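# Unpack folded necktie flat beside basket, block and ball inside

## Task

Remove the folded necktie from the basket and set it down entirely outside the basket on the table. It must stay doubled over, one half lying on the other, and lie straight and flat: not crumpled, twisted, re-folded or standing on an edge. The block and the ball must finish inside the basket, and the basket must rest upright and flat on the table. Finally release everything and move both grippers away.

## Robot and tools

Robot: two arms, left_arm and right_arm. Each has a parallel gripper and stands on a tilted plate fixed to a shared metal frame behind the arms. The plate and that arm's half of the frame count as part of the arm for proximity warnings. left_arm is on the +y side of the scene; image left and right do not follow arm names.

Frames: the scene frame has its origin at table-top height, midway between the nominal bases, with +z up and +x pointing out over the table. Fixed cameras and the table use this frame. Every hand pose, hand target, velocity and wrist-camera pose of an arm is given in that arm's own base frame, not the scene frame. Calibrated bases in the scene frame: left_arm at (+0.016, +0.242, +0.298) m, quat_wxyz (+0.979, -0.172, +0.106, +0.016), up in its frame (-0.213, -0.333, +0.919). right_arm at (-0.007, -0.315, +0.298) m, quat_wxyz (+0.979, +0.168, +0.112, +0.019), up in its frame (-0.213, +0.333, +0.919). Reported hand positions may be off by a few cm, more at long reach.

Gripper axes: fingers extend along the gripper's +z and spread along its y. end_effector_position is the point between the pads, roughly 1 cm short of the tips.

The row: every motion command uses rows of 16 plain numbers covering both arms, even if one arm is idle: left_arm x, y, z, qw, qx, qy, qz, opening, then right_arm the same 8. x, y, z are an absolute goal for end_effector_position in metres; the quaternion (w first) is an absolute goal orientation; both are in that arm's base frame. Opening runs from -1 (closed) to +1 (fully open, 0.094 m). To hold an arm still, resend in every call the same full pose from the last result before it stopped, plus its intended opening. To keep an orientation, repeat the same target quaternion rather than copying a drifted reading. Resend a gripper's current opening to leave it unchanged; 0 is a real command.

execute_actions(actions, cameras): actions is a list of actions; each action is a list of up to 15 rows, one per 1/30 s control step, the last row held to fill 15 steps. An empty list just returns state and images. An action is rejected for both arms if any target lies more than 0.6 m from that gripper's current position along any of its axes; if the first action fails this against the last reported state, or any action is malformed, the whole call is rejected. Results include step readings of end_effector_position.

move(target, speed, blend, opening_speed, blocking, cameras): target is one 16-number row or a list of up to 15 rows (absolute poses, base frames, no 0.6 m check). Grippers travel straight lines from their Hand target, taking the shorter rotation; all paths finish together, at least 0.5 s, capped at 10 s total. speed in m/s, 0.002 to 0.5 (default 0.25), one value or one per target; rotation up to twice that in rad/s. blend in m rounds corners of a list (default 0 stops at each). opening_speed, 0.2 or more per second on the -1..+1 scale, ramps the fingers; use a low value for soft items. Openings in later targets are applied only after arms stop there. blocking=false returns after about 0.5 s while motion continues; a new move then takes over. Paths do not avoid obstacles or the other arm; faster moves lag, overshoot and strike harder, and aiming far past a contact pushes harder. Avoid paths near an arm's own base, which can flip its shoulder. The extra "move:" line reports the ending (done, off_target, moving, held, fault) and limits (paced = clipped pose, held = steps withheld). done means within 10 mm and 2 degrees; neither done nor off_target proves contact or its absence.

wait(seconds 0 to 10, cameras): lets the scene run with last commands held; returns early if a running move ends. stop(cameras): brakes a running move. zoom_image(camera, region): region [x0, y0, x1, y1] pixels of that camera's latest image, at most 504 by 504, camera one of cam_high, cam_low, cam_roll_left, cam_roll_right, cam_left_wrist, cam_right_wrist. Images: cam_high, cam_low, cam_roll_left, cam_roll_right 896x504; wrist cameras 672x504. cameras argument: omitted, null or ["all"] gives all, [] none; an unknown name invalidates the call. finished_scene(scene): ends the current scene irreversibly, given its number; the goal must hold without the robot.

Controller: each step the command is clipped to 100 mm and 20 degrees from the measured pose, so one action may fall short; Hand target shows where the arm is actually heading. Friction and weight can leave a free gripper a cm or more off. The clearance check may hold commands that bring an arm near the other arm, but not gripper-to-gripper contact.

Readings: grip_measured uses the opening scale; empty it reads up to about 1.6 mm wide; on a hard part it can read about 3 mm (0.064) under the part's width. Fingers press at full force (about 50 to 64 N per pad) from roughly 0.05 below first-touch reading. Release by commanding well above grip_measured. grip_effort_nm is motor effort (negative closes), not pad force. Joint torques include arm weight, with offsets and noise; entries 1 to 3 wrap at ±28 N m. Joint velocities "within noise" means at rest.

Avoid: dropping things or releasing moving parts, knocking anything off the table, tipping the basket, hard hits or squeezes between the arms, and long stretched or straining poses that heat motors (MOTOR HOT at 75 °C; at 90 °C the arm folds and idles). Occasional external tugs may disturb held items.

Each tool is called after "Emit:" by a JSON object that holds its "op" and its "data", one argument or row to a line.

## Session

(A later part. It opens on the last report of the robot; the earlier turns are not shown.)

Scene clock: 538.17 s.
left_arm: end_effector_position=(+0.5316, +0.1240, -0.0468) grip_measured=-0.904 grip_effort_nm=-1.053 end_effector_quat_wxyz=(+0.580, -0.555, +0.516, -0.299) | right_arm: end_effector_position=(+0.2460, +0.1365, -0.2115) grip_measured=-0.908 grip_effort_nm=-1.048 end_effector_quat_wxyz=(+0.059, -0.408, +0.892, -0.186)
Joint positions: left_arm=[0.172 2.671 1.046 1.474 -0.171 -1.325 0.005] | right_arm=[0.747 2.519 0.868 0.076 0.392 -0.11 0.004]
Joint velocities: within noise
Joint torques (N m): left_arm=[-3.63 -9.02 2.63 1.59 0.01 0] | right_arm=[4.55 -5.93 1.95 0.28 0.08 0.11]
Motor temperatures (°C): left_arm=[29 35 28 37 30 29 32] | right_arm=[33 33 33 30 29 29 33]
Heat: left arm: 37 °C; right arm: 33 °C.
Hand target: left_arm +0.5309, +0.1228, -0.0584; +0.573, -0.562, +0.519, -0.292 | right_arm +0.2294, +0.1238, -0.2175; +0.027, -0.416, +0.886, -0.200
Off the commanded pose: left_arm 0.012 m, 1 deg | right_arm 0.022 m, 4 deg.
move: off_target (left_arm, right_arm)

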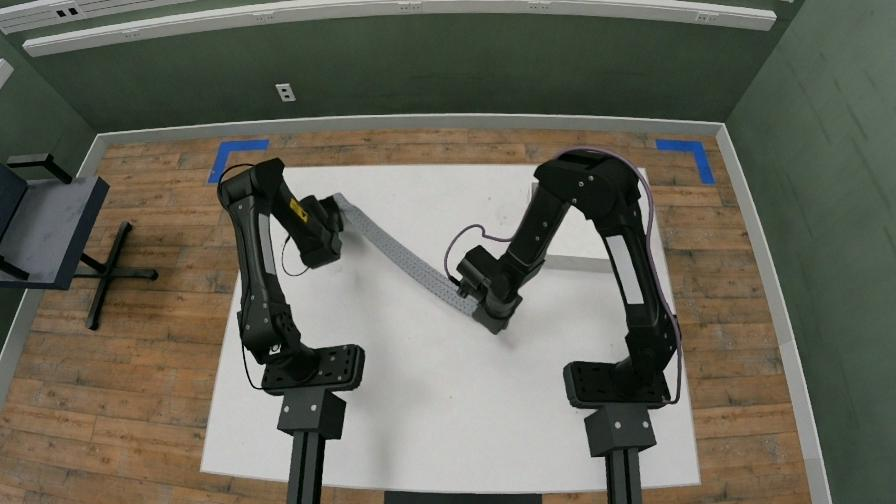

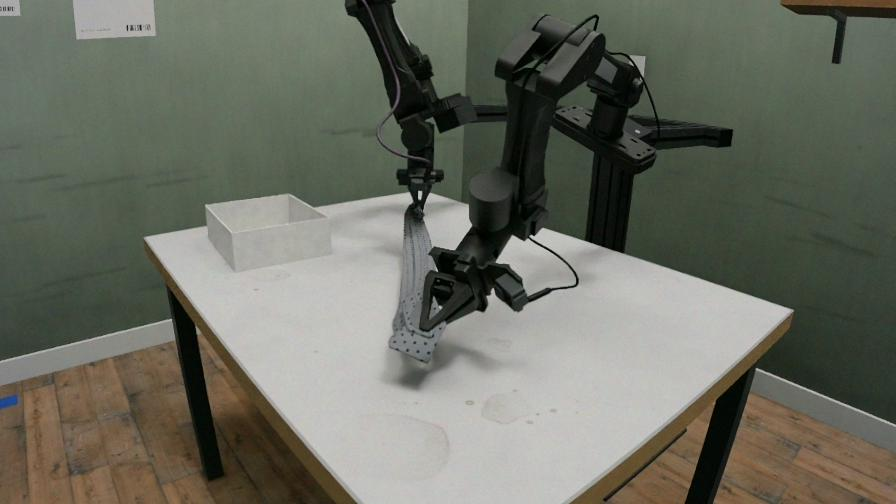

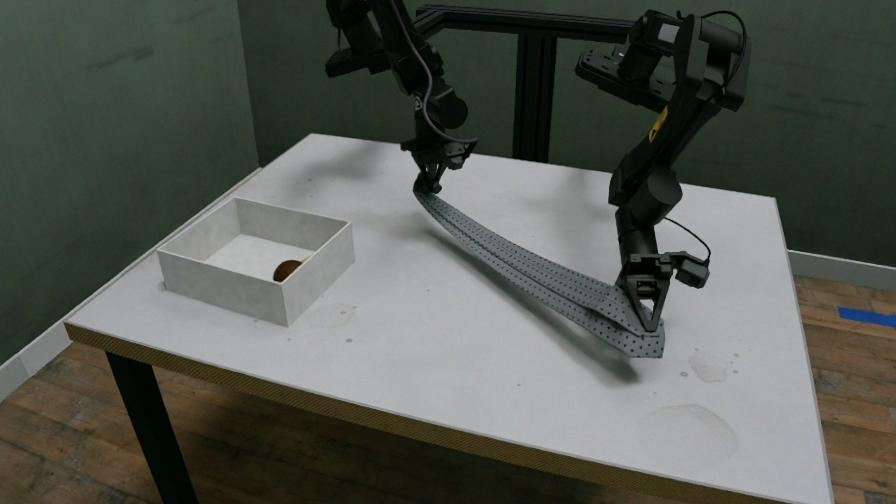

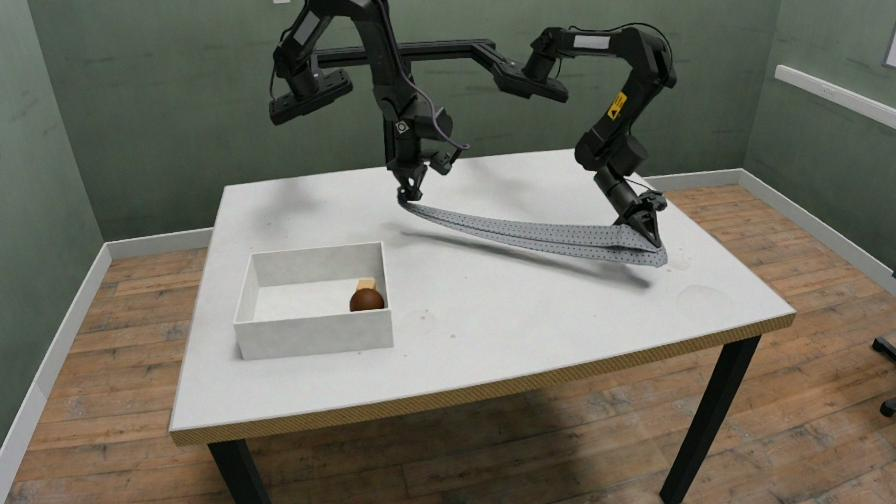

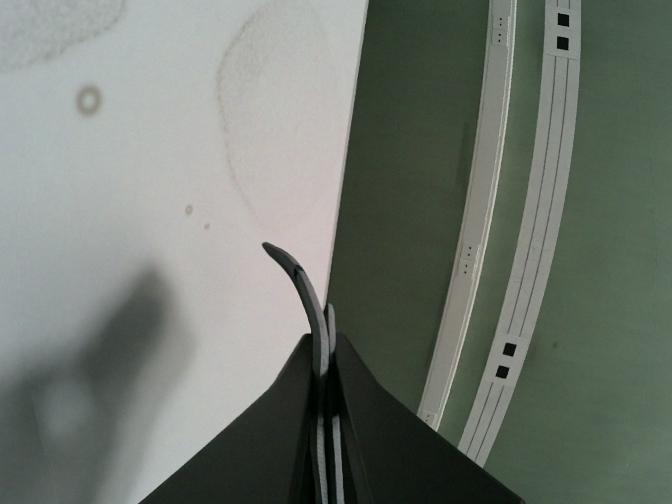

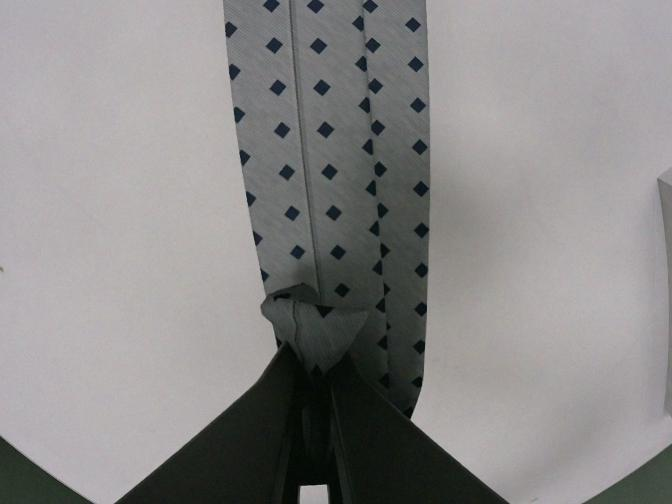

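Emit:
{"op": "move", "data": {
  "target": [0.5501,0.1518,-0.1145,0.5731,-0.5624,0.5188,-0.2920,-1,0.2426,0.0915,-0.2851,0.0262,-0.4160,0.8865,-0.2002,-1],
  "speed": 0.07
}}

Emit:
{"op": "zoom_image", "data": {
  "camera": "cam_high",
  "region": [270, 180, 520, 340]
}}

Emit:
{"op": "zoom_image", "data": {
  "camera": "cam_roll_left",
  "region": [400, 170, 720, 400]
}}

Scene clock: 551.73 s.
left_arm: end_effector_position=(+0.5505, +0.1465, -0.1082) grip_measured=-0.904 grip_effort_nm=-1.048 end_effector_quat_wxyz=(+0.573, -0.560, +0.519, -0.299) | right_arm: end_effector_position=(+0.2516, +0.1056, -0.2768) grip_measured=-0.908 grip_effort_nm=-1.057 end_effector_quat_wxyz=(+0.045, -0.416, +0.888, -0.190)
Joint positions: left_arm=[0.22 2.906 1.289 1.45 -0.121 -1.325 0.005] | right_arm=[0.646 2.787 0.955 0.271 0.392 -0.231 0.004]
Joint velocities: within noise
Joint torques (N m): left_arm=[-2.52 -9.62 2.95 1.68 0.11 0.08] | right_arm=[2.78 -5.5 0.76 0.6 0.14 -0.05]
Motor temperatures (°C): left_arm=[29 36 28 37 30 29 32] | right_arm=[33 33 33 30 29 29 33]
Heat: left arm: 37 °C; right arm: 33 °C.
Hand target: left_arm +0.5498, +0.1517, -0.1144; +0.573, -0.563, +0.519, -0.292 | right_arm +0.2423, +0.0918, -0.2843; +0.026, -0.416, +0.887, -0.200
Off the commanded pose: left_arm 0.008 m, 1 deg | right_arm 0.019 m, 2 deg.
move: off_target (right_arm)

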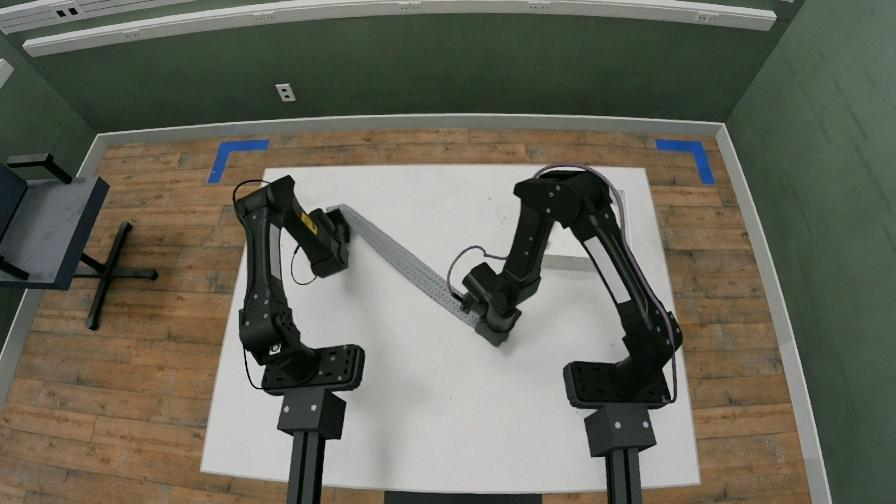

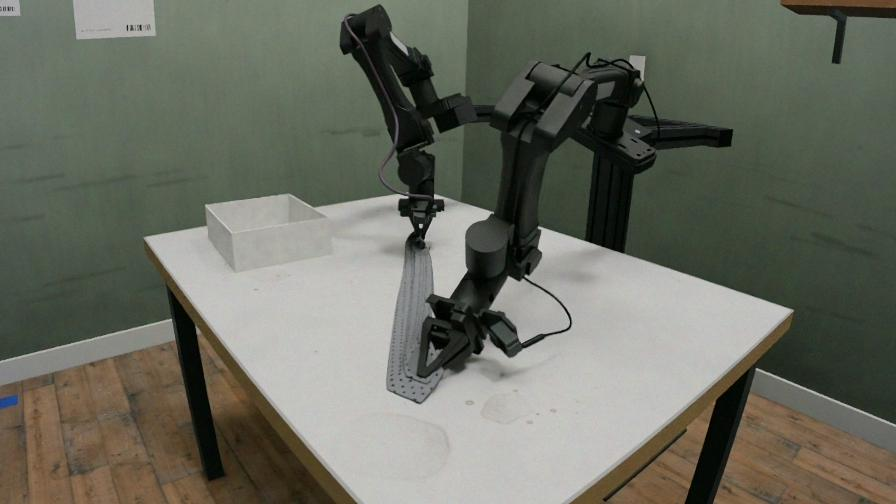

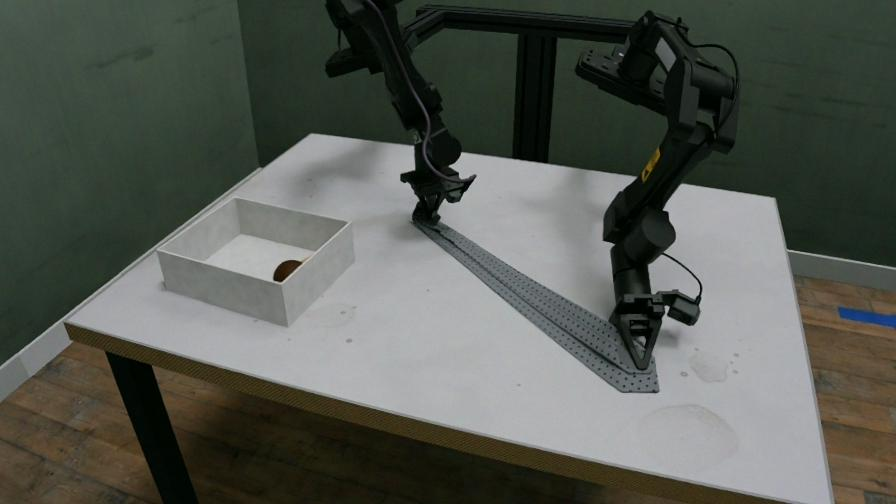

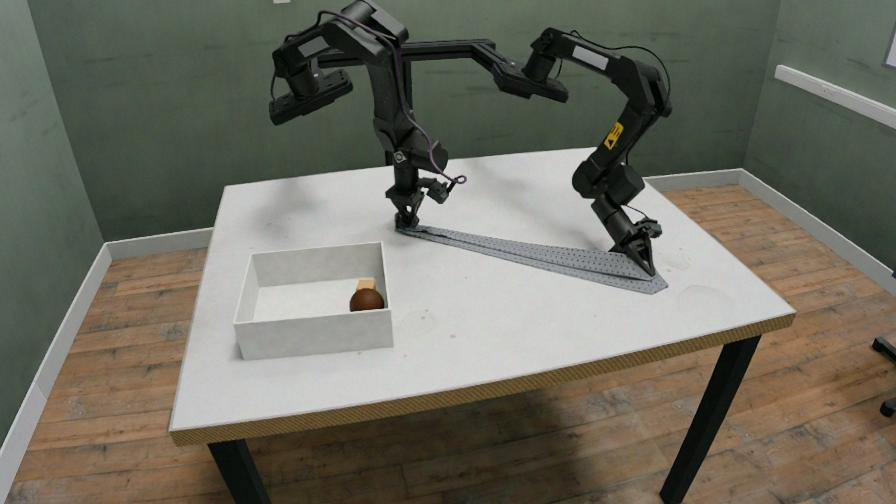

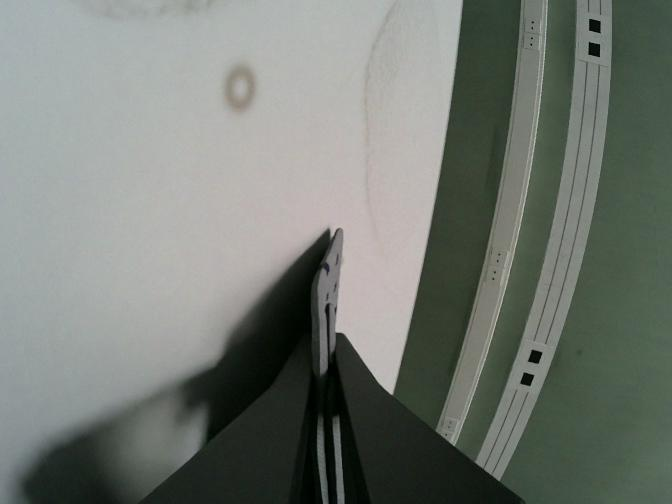

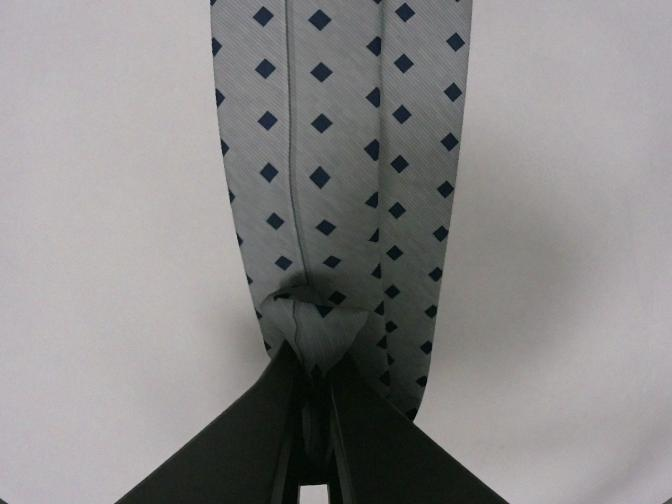

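Scaled by 2.016.

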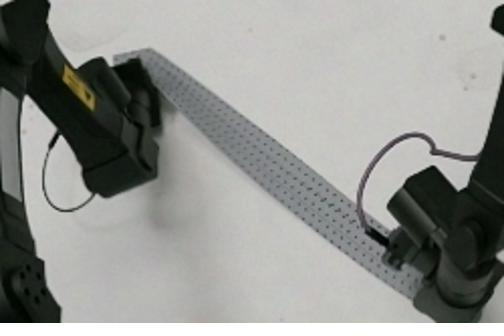

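Scaled by 1.575.

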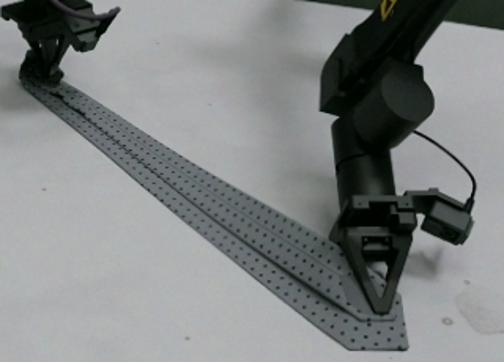

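Emit:
{"op": "move", "data": {
  "target": [0.5522,0.1551,-0.1237,0.5731,-0.5624,0.5188,-0.2920,-1,0.2447,0.0882,-0.2943,0.0262,-0.4160,0.8865,-0.2002,-1],
  "speed": 0.05
}}

Emit:
{"op": "zoom_image", "data": {
  "camera": "cam_roll_left",
  "region": [400, 170, 720, 400]
}}

Scene clock: 562.30 s.
left_arm: end_effector_position=(+0.5547, +0.1479, -0.1132) grip_measured=-0.904 grip_effort_nm=-1.043 end_effector_quat_wxyz=(+0.575, -0.557, +0.518, -0.303) | right_arm: end_effector_position=(+0.2525, +0.1054, -0.2803) grip_measured=-0.908 grip_effort_nm=-1.057 end_effector_quat_wxyz=(+0.044, -0.421, +0.885, -0.191)
Joint positions: left_arm=[0.224 2.935 1.328 1.45 -0.111 -1.325 0.005] | right_arm=[0.645 2.802 0.966 0.276 0.395 -0.246 0.004]
Joint velocities: within noise
Joint torques (N m): left_arm=[-2.35 -9.17 2.93 1.66 0.07 0.09] | right_arm=[1.92 -4.03 1.58 0.74 0.12 -0.07]
Motor temperatures (°C): left_arm=[29 35 28 37 29 29 32] | right_arm=[33 33 33 30 29 29 33]
Heat: left arm: 37 °C; right arm: 33 °C.
Hand target: left_arm +0.5517, +0.1548, -0.1234; +0.573, -0.563, +0.519, -0.292 | right_arm +0.2437, +0.0886, -0.2928; +0.026, -0.416, +0.887, -0.200
Off the commanded pose: left_arm 0.013 m, 1 deg | right_arm 0.023 m, 2 deg.
move: off_target (left_arm, right_arm)

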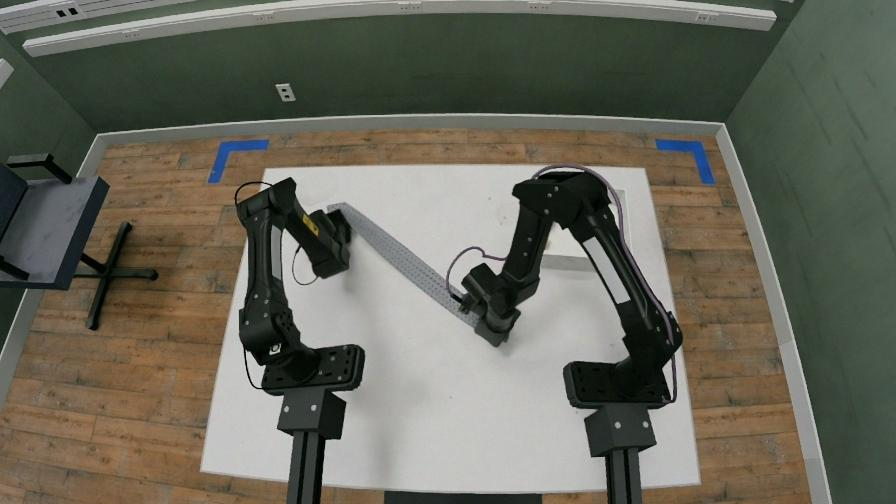

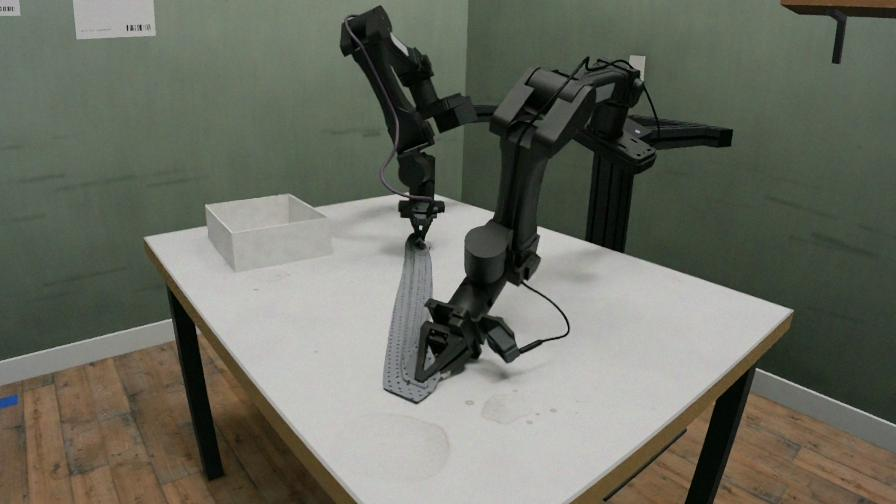

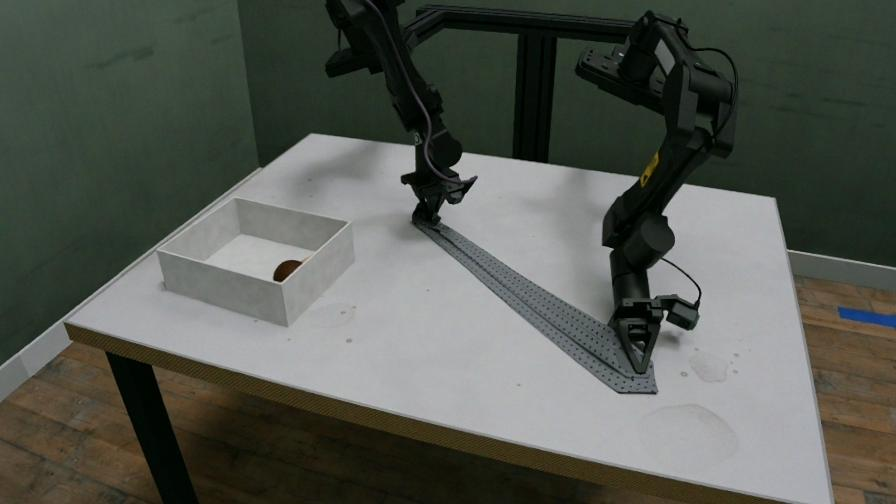

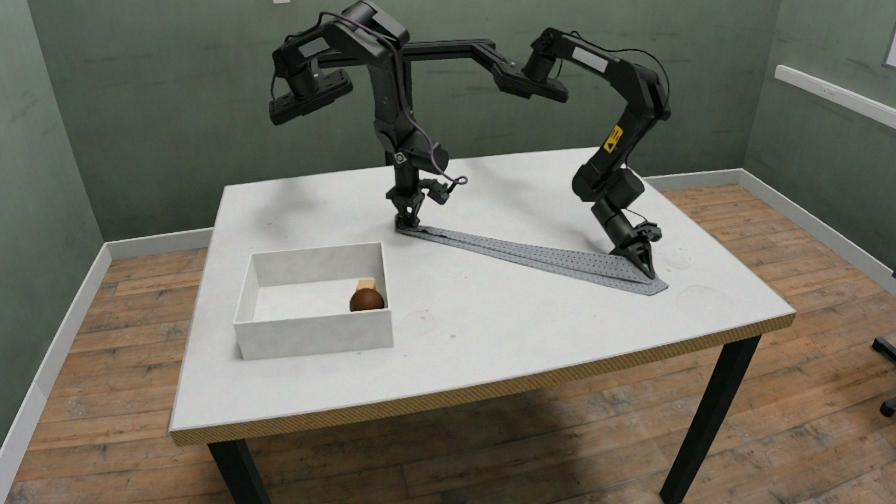

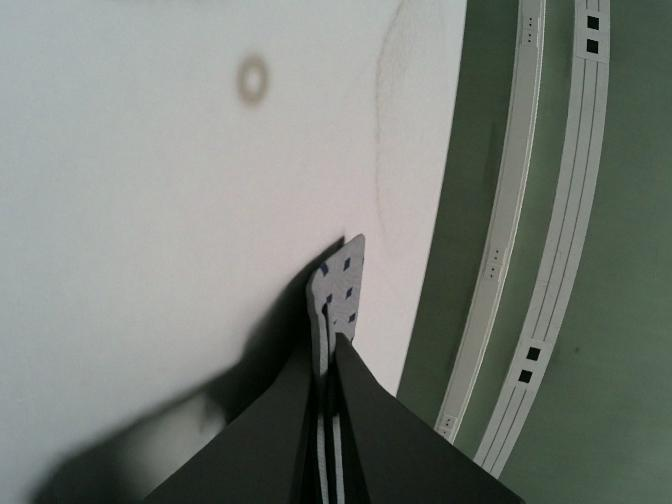

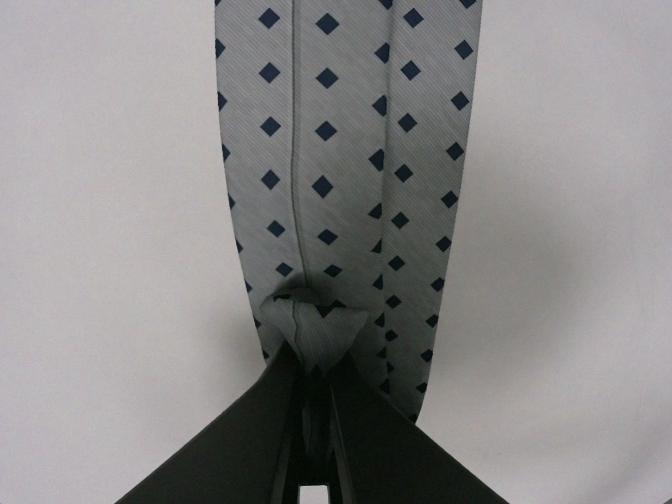

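Scaled by 1.575.

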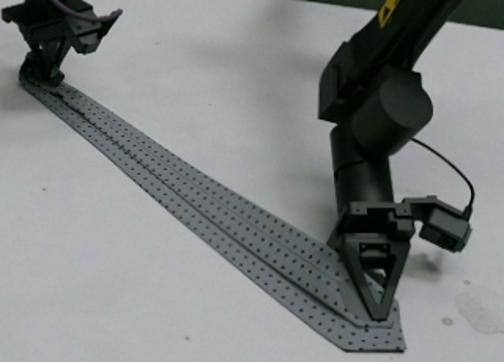

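Emit:
{"op": "move", "data": {
  "target": [
    [0.5547,0.1485,-0.1132,0.5731,-0.5624,0.5188,-0.2920,-0.6,0.2447,0.0882,-0.2943,0.0262,-0.4160,0.8865,-0.2002,-1],
    [0.4428,0.1234,-0.1463,0.5731,-0.5624,0.5188,-0.2920,-0.6,0.2447,0.0882,-0.2943,0.0262,-0.4160,0.8865,-0.2002,-1]
  ],
  "speed": 0.08,
  "opening_speed": 0.4
}}

Emit:
{"op": "zoom_image", "data": {
  "camera": "cam_roll_left",
  "region": [400, 170, 720, 400]
}}

Emit:
{"op": "zoom_image", "data": {
  "camera": "cam_high",
  "region": [270, 180, 520, 340]
}}

Scene clock: 572.67 s.
left_arm: end_effector_position=(+0.4415, +0.1269, -0.1516) grip_measured=-0.603 grip_effort_nm=0.134 end_effector_quat_wxyz=(-0.498, +0.618, -0.559, +0.242) | right_arm: end_effector_position=(+0.2525, +0.1054, -0.2803) grip_measured=-0.908 grip_effort_nm=-1.062 end_effector_quat_wxyz=(+0.044, -0.422, +0.885, -0.191)
Joint positions: left_arm=[0.22 2.853 0.877 1.574 -0.15 -1.352 0.019] | right_arm=[0.645 2.802 0.966 0.276 0.395 -0.246 0.004]
Joint velocities: within noise
Joint torques (N m): left_arm=[-3.6 -10.66 -1.55 1.55 -0.03 0] | right_arm=[1.92 -4.01 1.59 0.74 0.12 -0.06]
Motor temperatures (°C): left_arm=[29 36 28 37 29 29 32] | right_arm=[32 32 33 30 29 29 33]
Heat: left arm: 37 °C; right arm: 33 °C.
Hand target: left_arm +0.4434, +0.1235, -0.1463; -0.499, +0.617, -0.558, +0.243 | right_arm +0.2437, +0.0886, -0.2928; +0.026, -0.416, +0.887, -0.200
Off the commanded pose: left_arm 0.006 m, 13 deg | right_arm 0.023 m, 2 deg.
joint read past its limit (left arm) — joint 4 (wrist pitch), upper limit.
joint sent to its limit (left arm) — joint 4 (wrist pitch), upper limit. The joint targets are off in orientation, not in position.
move: off_target (left_arm, right_arm)

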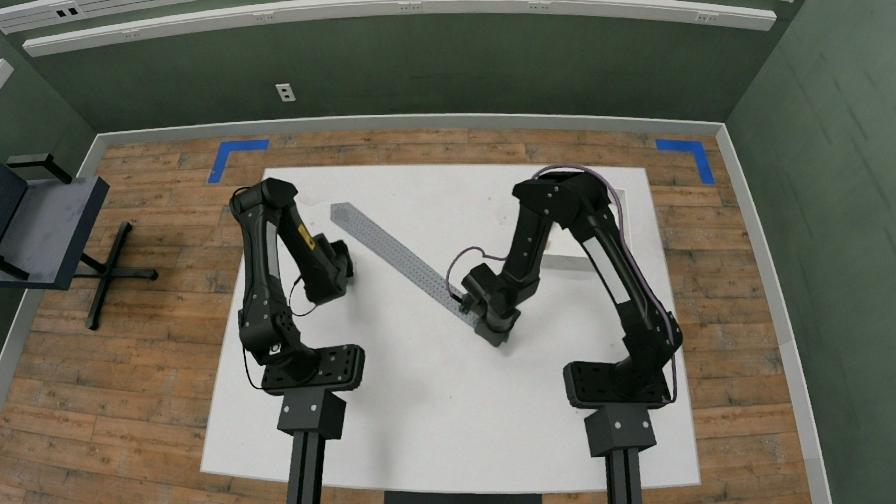

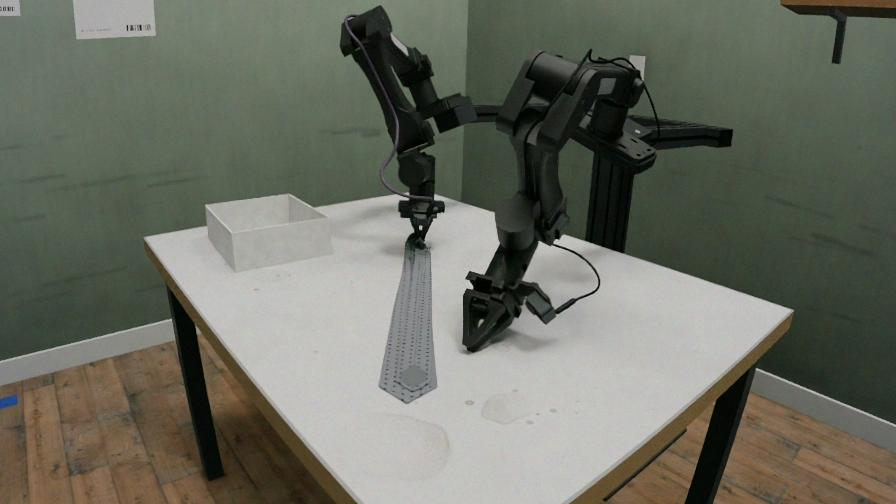

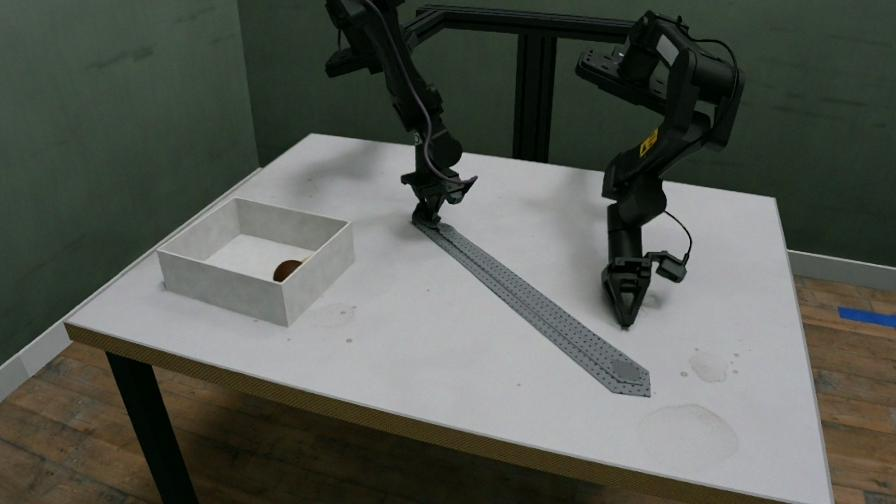

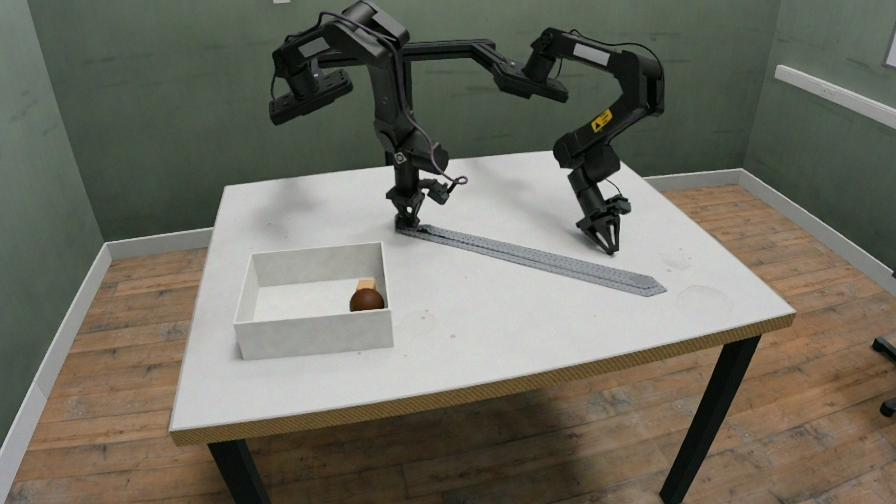

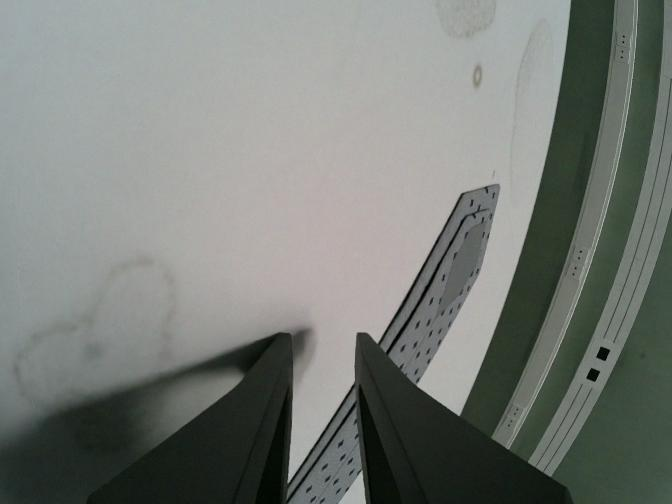

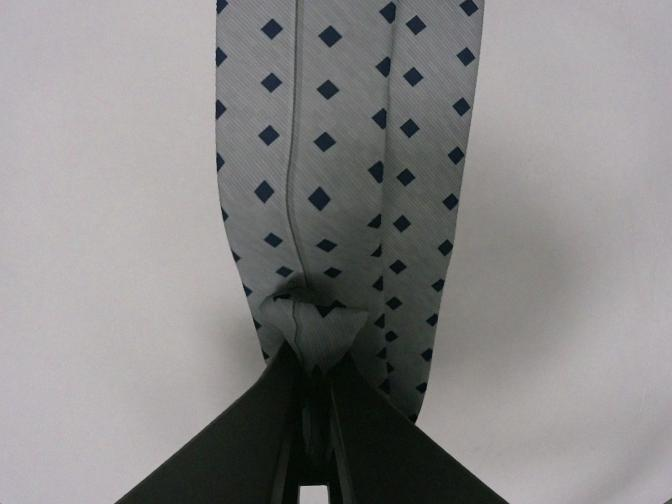

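Scaled by 1.575.

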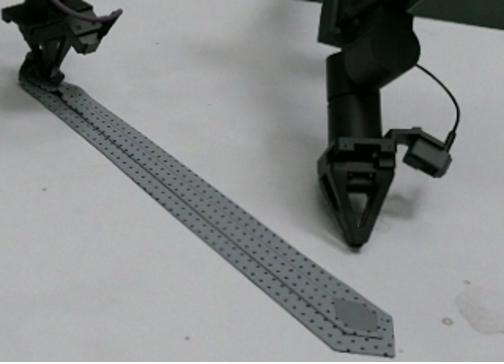

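Scaled by 2.016.

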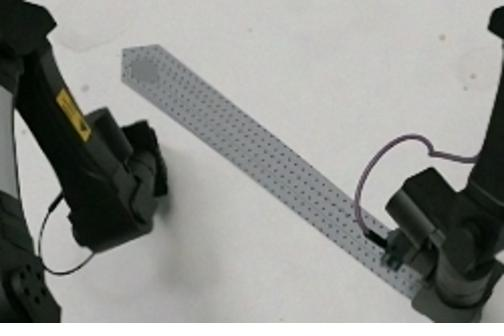

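Emit:
{"op": "move", "data": {
  "target": [
    [0.3513,0.0601,0.0273,0.513,-0.501,0.647,-0.304,-0.6,0.2373,0.0800,-0.2930,0.0262,-0.4160,0.8865,-0.2002,-1],
    [0.3513,0.0601,0.0273,0.513,-0.501,0.647,-0.304,-0.6,0.2373,0.0800,-0.2930,0.0262,-0.4160,0.8865,-0.2002,0.2]
  ],
  "speed": 0.15,
  "opening_speed": 0.8
}}

Emit:
{"op": "zoom_image", "data": {
  "camera": "cam_low",
  "region": [350, 180, 570, 420]
}}

Emit:
{"op": "zoom_image", "data": {
  "camera": "cam_roll_right",
  "region": [360, 180, 500, 270]
}}

Scene clock: 586.23 s.
left_arm: end_effector_position=(+0.3524, +0.0657, +0.0261) grip_measured=-0.603 grip_effort_nm=0.129 end_effector_quat_wxyz=(+0.509, -0.504, +0.631, -0.297) | right_arm: end_effector_position=(+0.2491, +0.0962, -0.2847) grip_measured=+0.198 grip_effort_nm=0.085 end_effector_quat_wxyz=(+0.049, -0.417, +0.887, -0.190)
Joint positions: left_arm=[0.214 2.045 0.16 1.574 0.066 -1.18 0.019] | right_arm=[0.624 2.822 0.938 0.342 0.394 -0.26 0.056]
Joint velocities: within noise
Joint torques (N m): left_arm=[-2.39 -7.91 -0.8 1.59 0.3 0.15] | right_arm=[2.58 -5.29 0.01 0.6 0.13 -0.05]
Motor temperatures (°C): left_arm=[29 36 28 37 29 29 31] | right_arm=[32 32 33 30 29 29 33]
Heat: left arm: 37 °C; right arm: 33 °C.
Hand target: left_arm +0.3512, +0.0602, +0.0271; +0.507, -0.495, +0.639, -0.300 | right_arm +0.2369, +0.0805, -0.2921; +0.026, -0.416, +0.887, -0.200
Off the commanded pose: left_arm 0.006 m, 1 deg | right_arm 0.022 m, 3 deg.
joint read past its limit (left arm) — joint 4 (wrist pitch), upper limit.
move: off_target (right_arm); target 2's new opening was sent with right_arm's hand 0.031 m and 4 deg from that target

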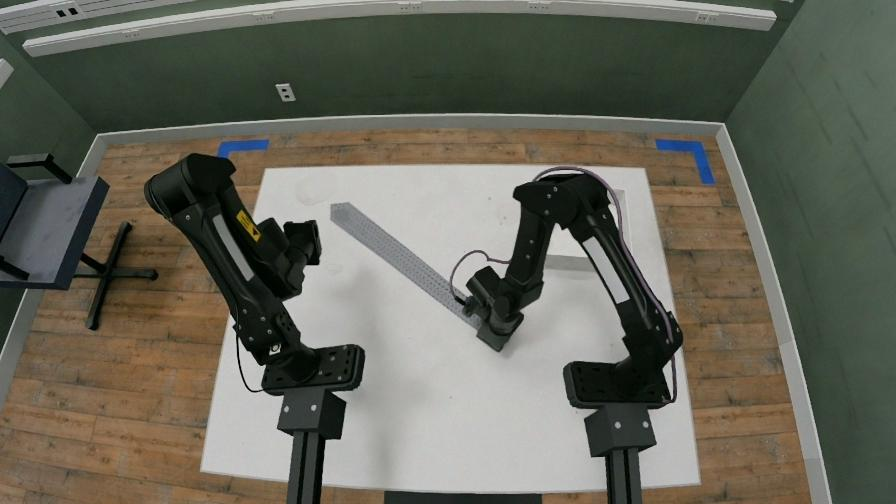

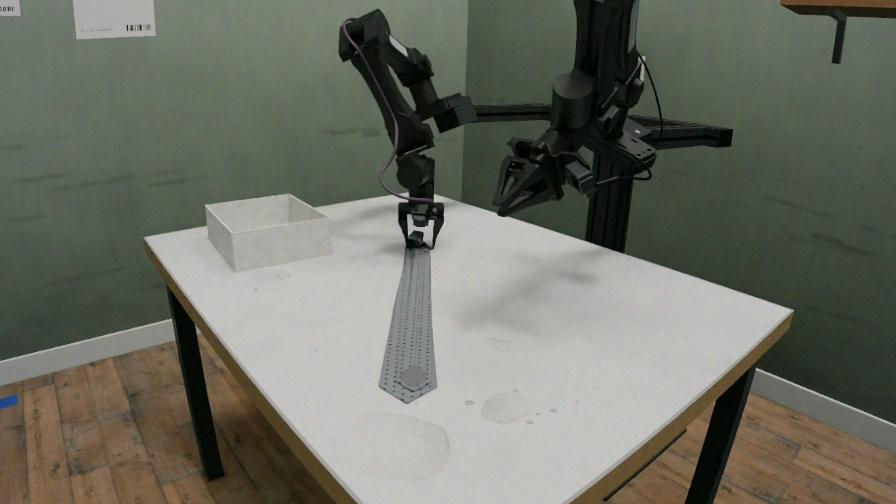

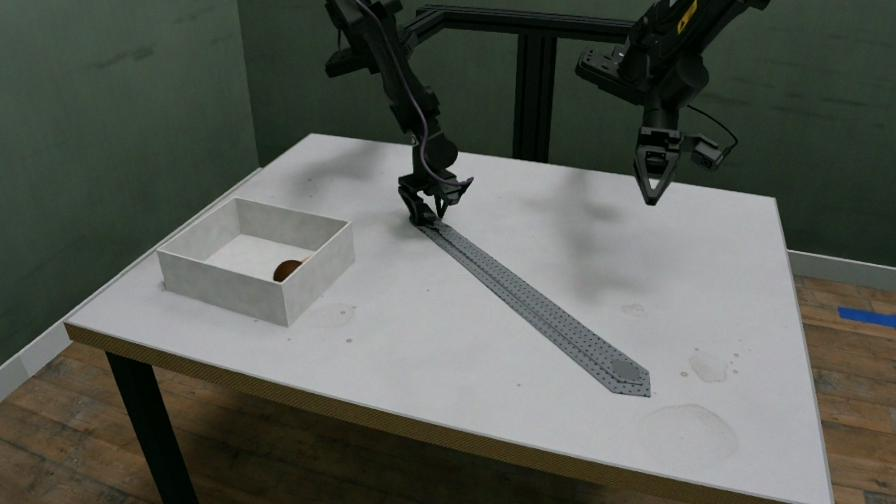

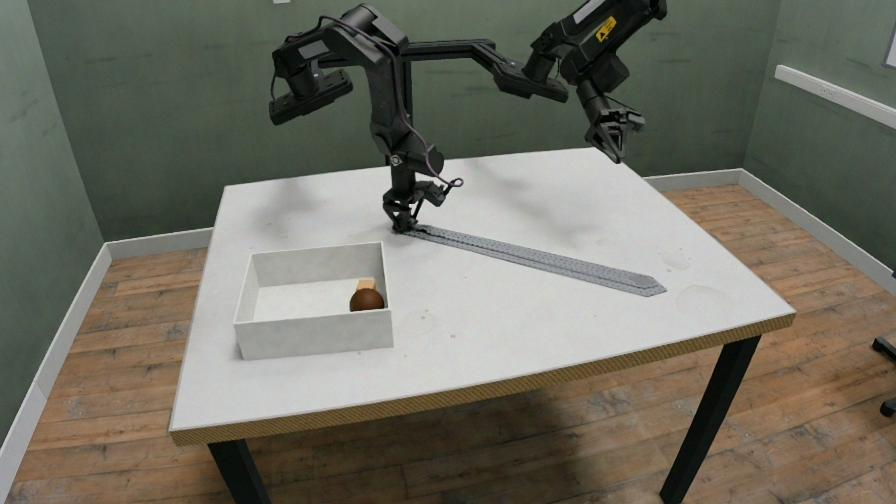

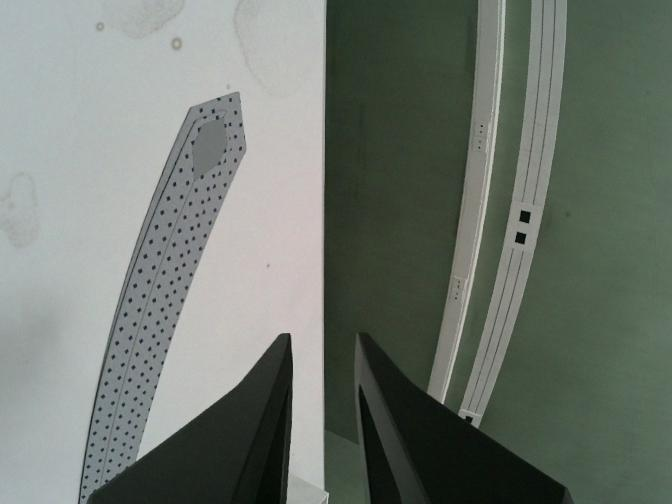

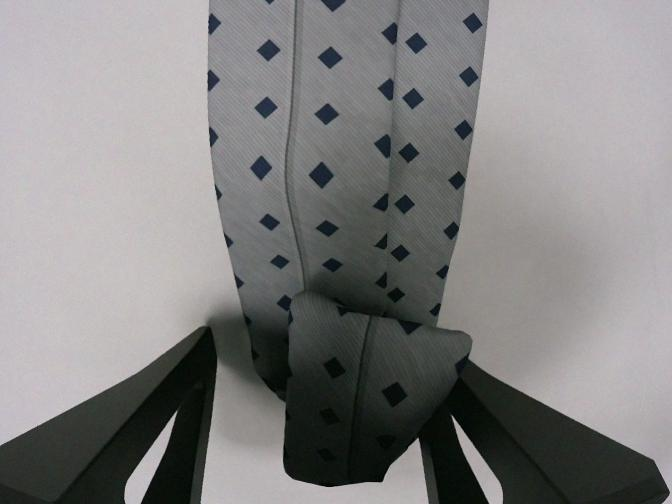

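Scaled by 2.100.

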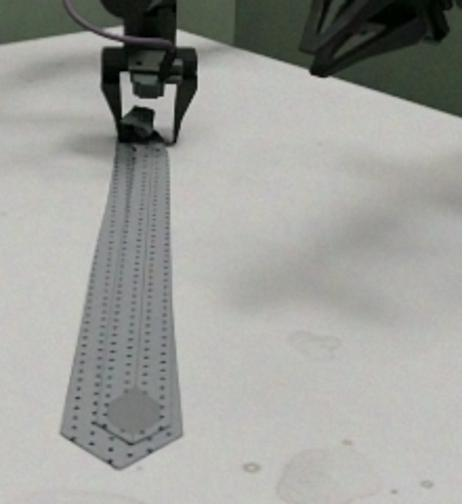

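Scaled by 3.600.

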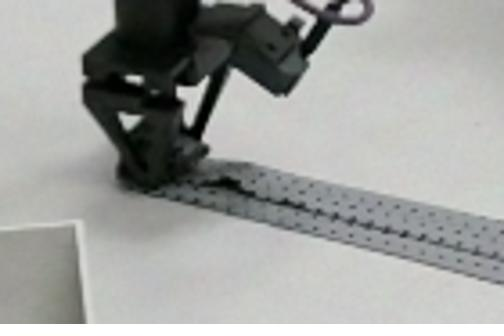

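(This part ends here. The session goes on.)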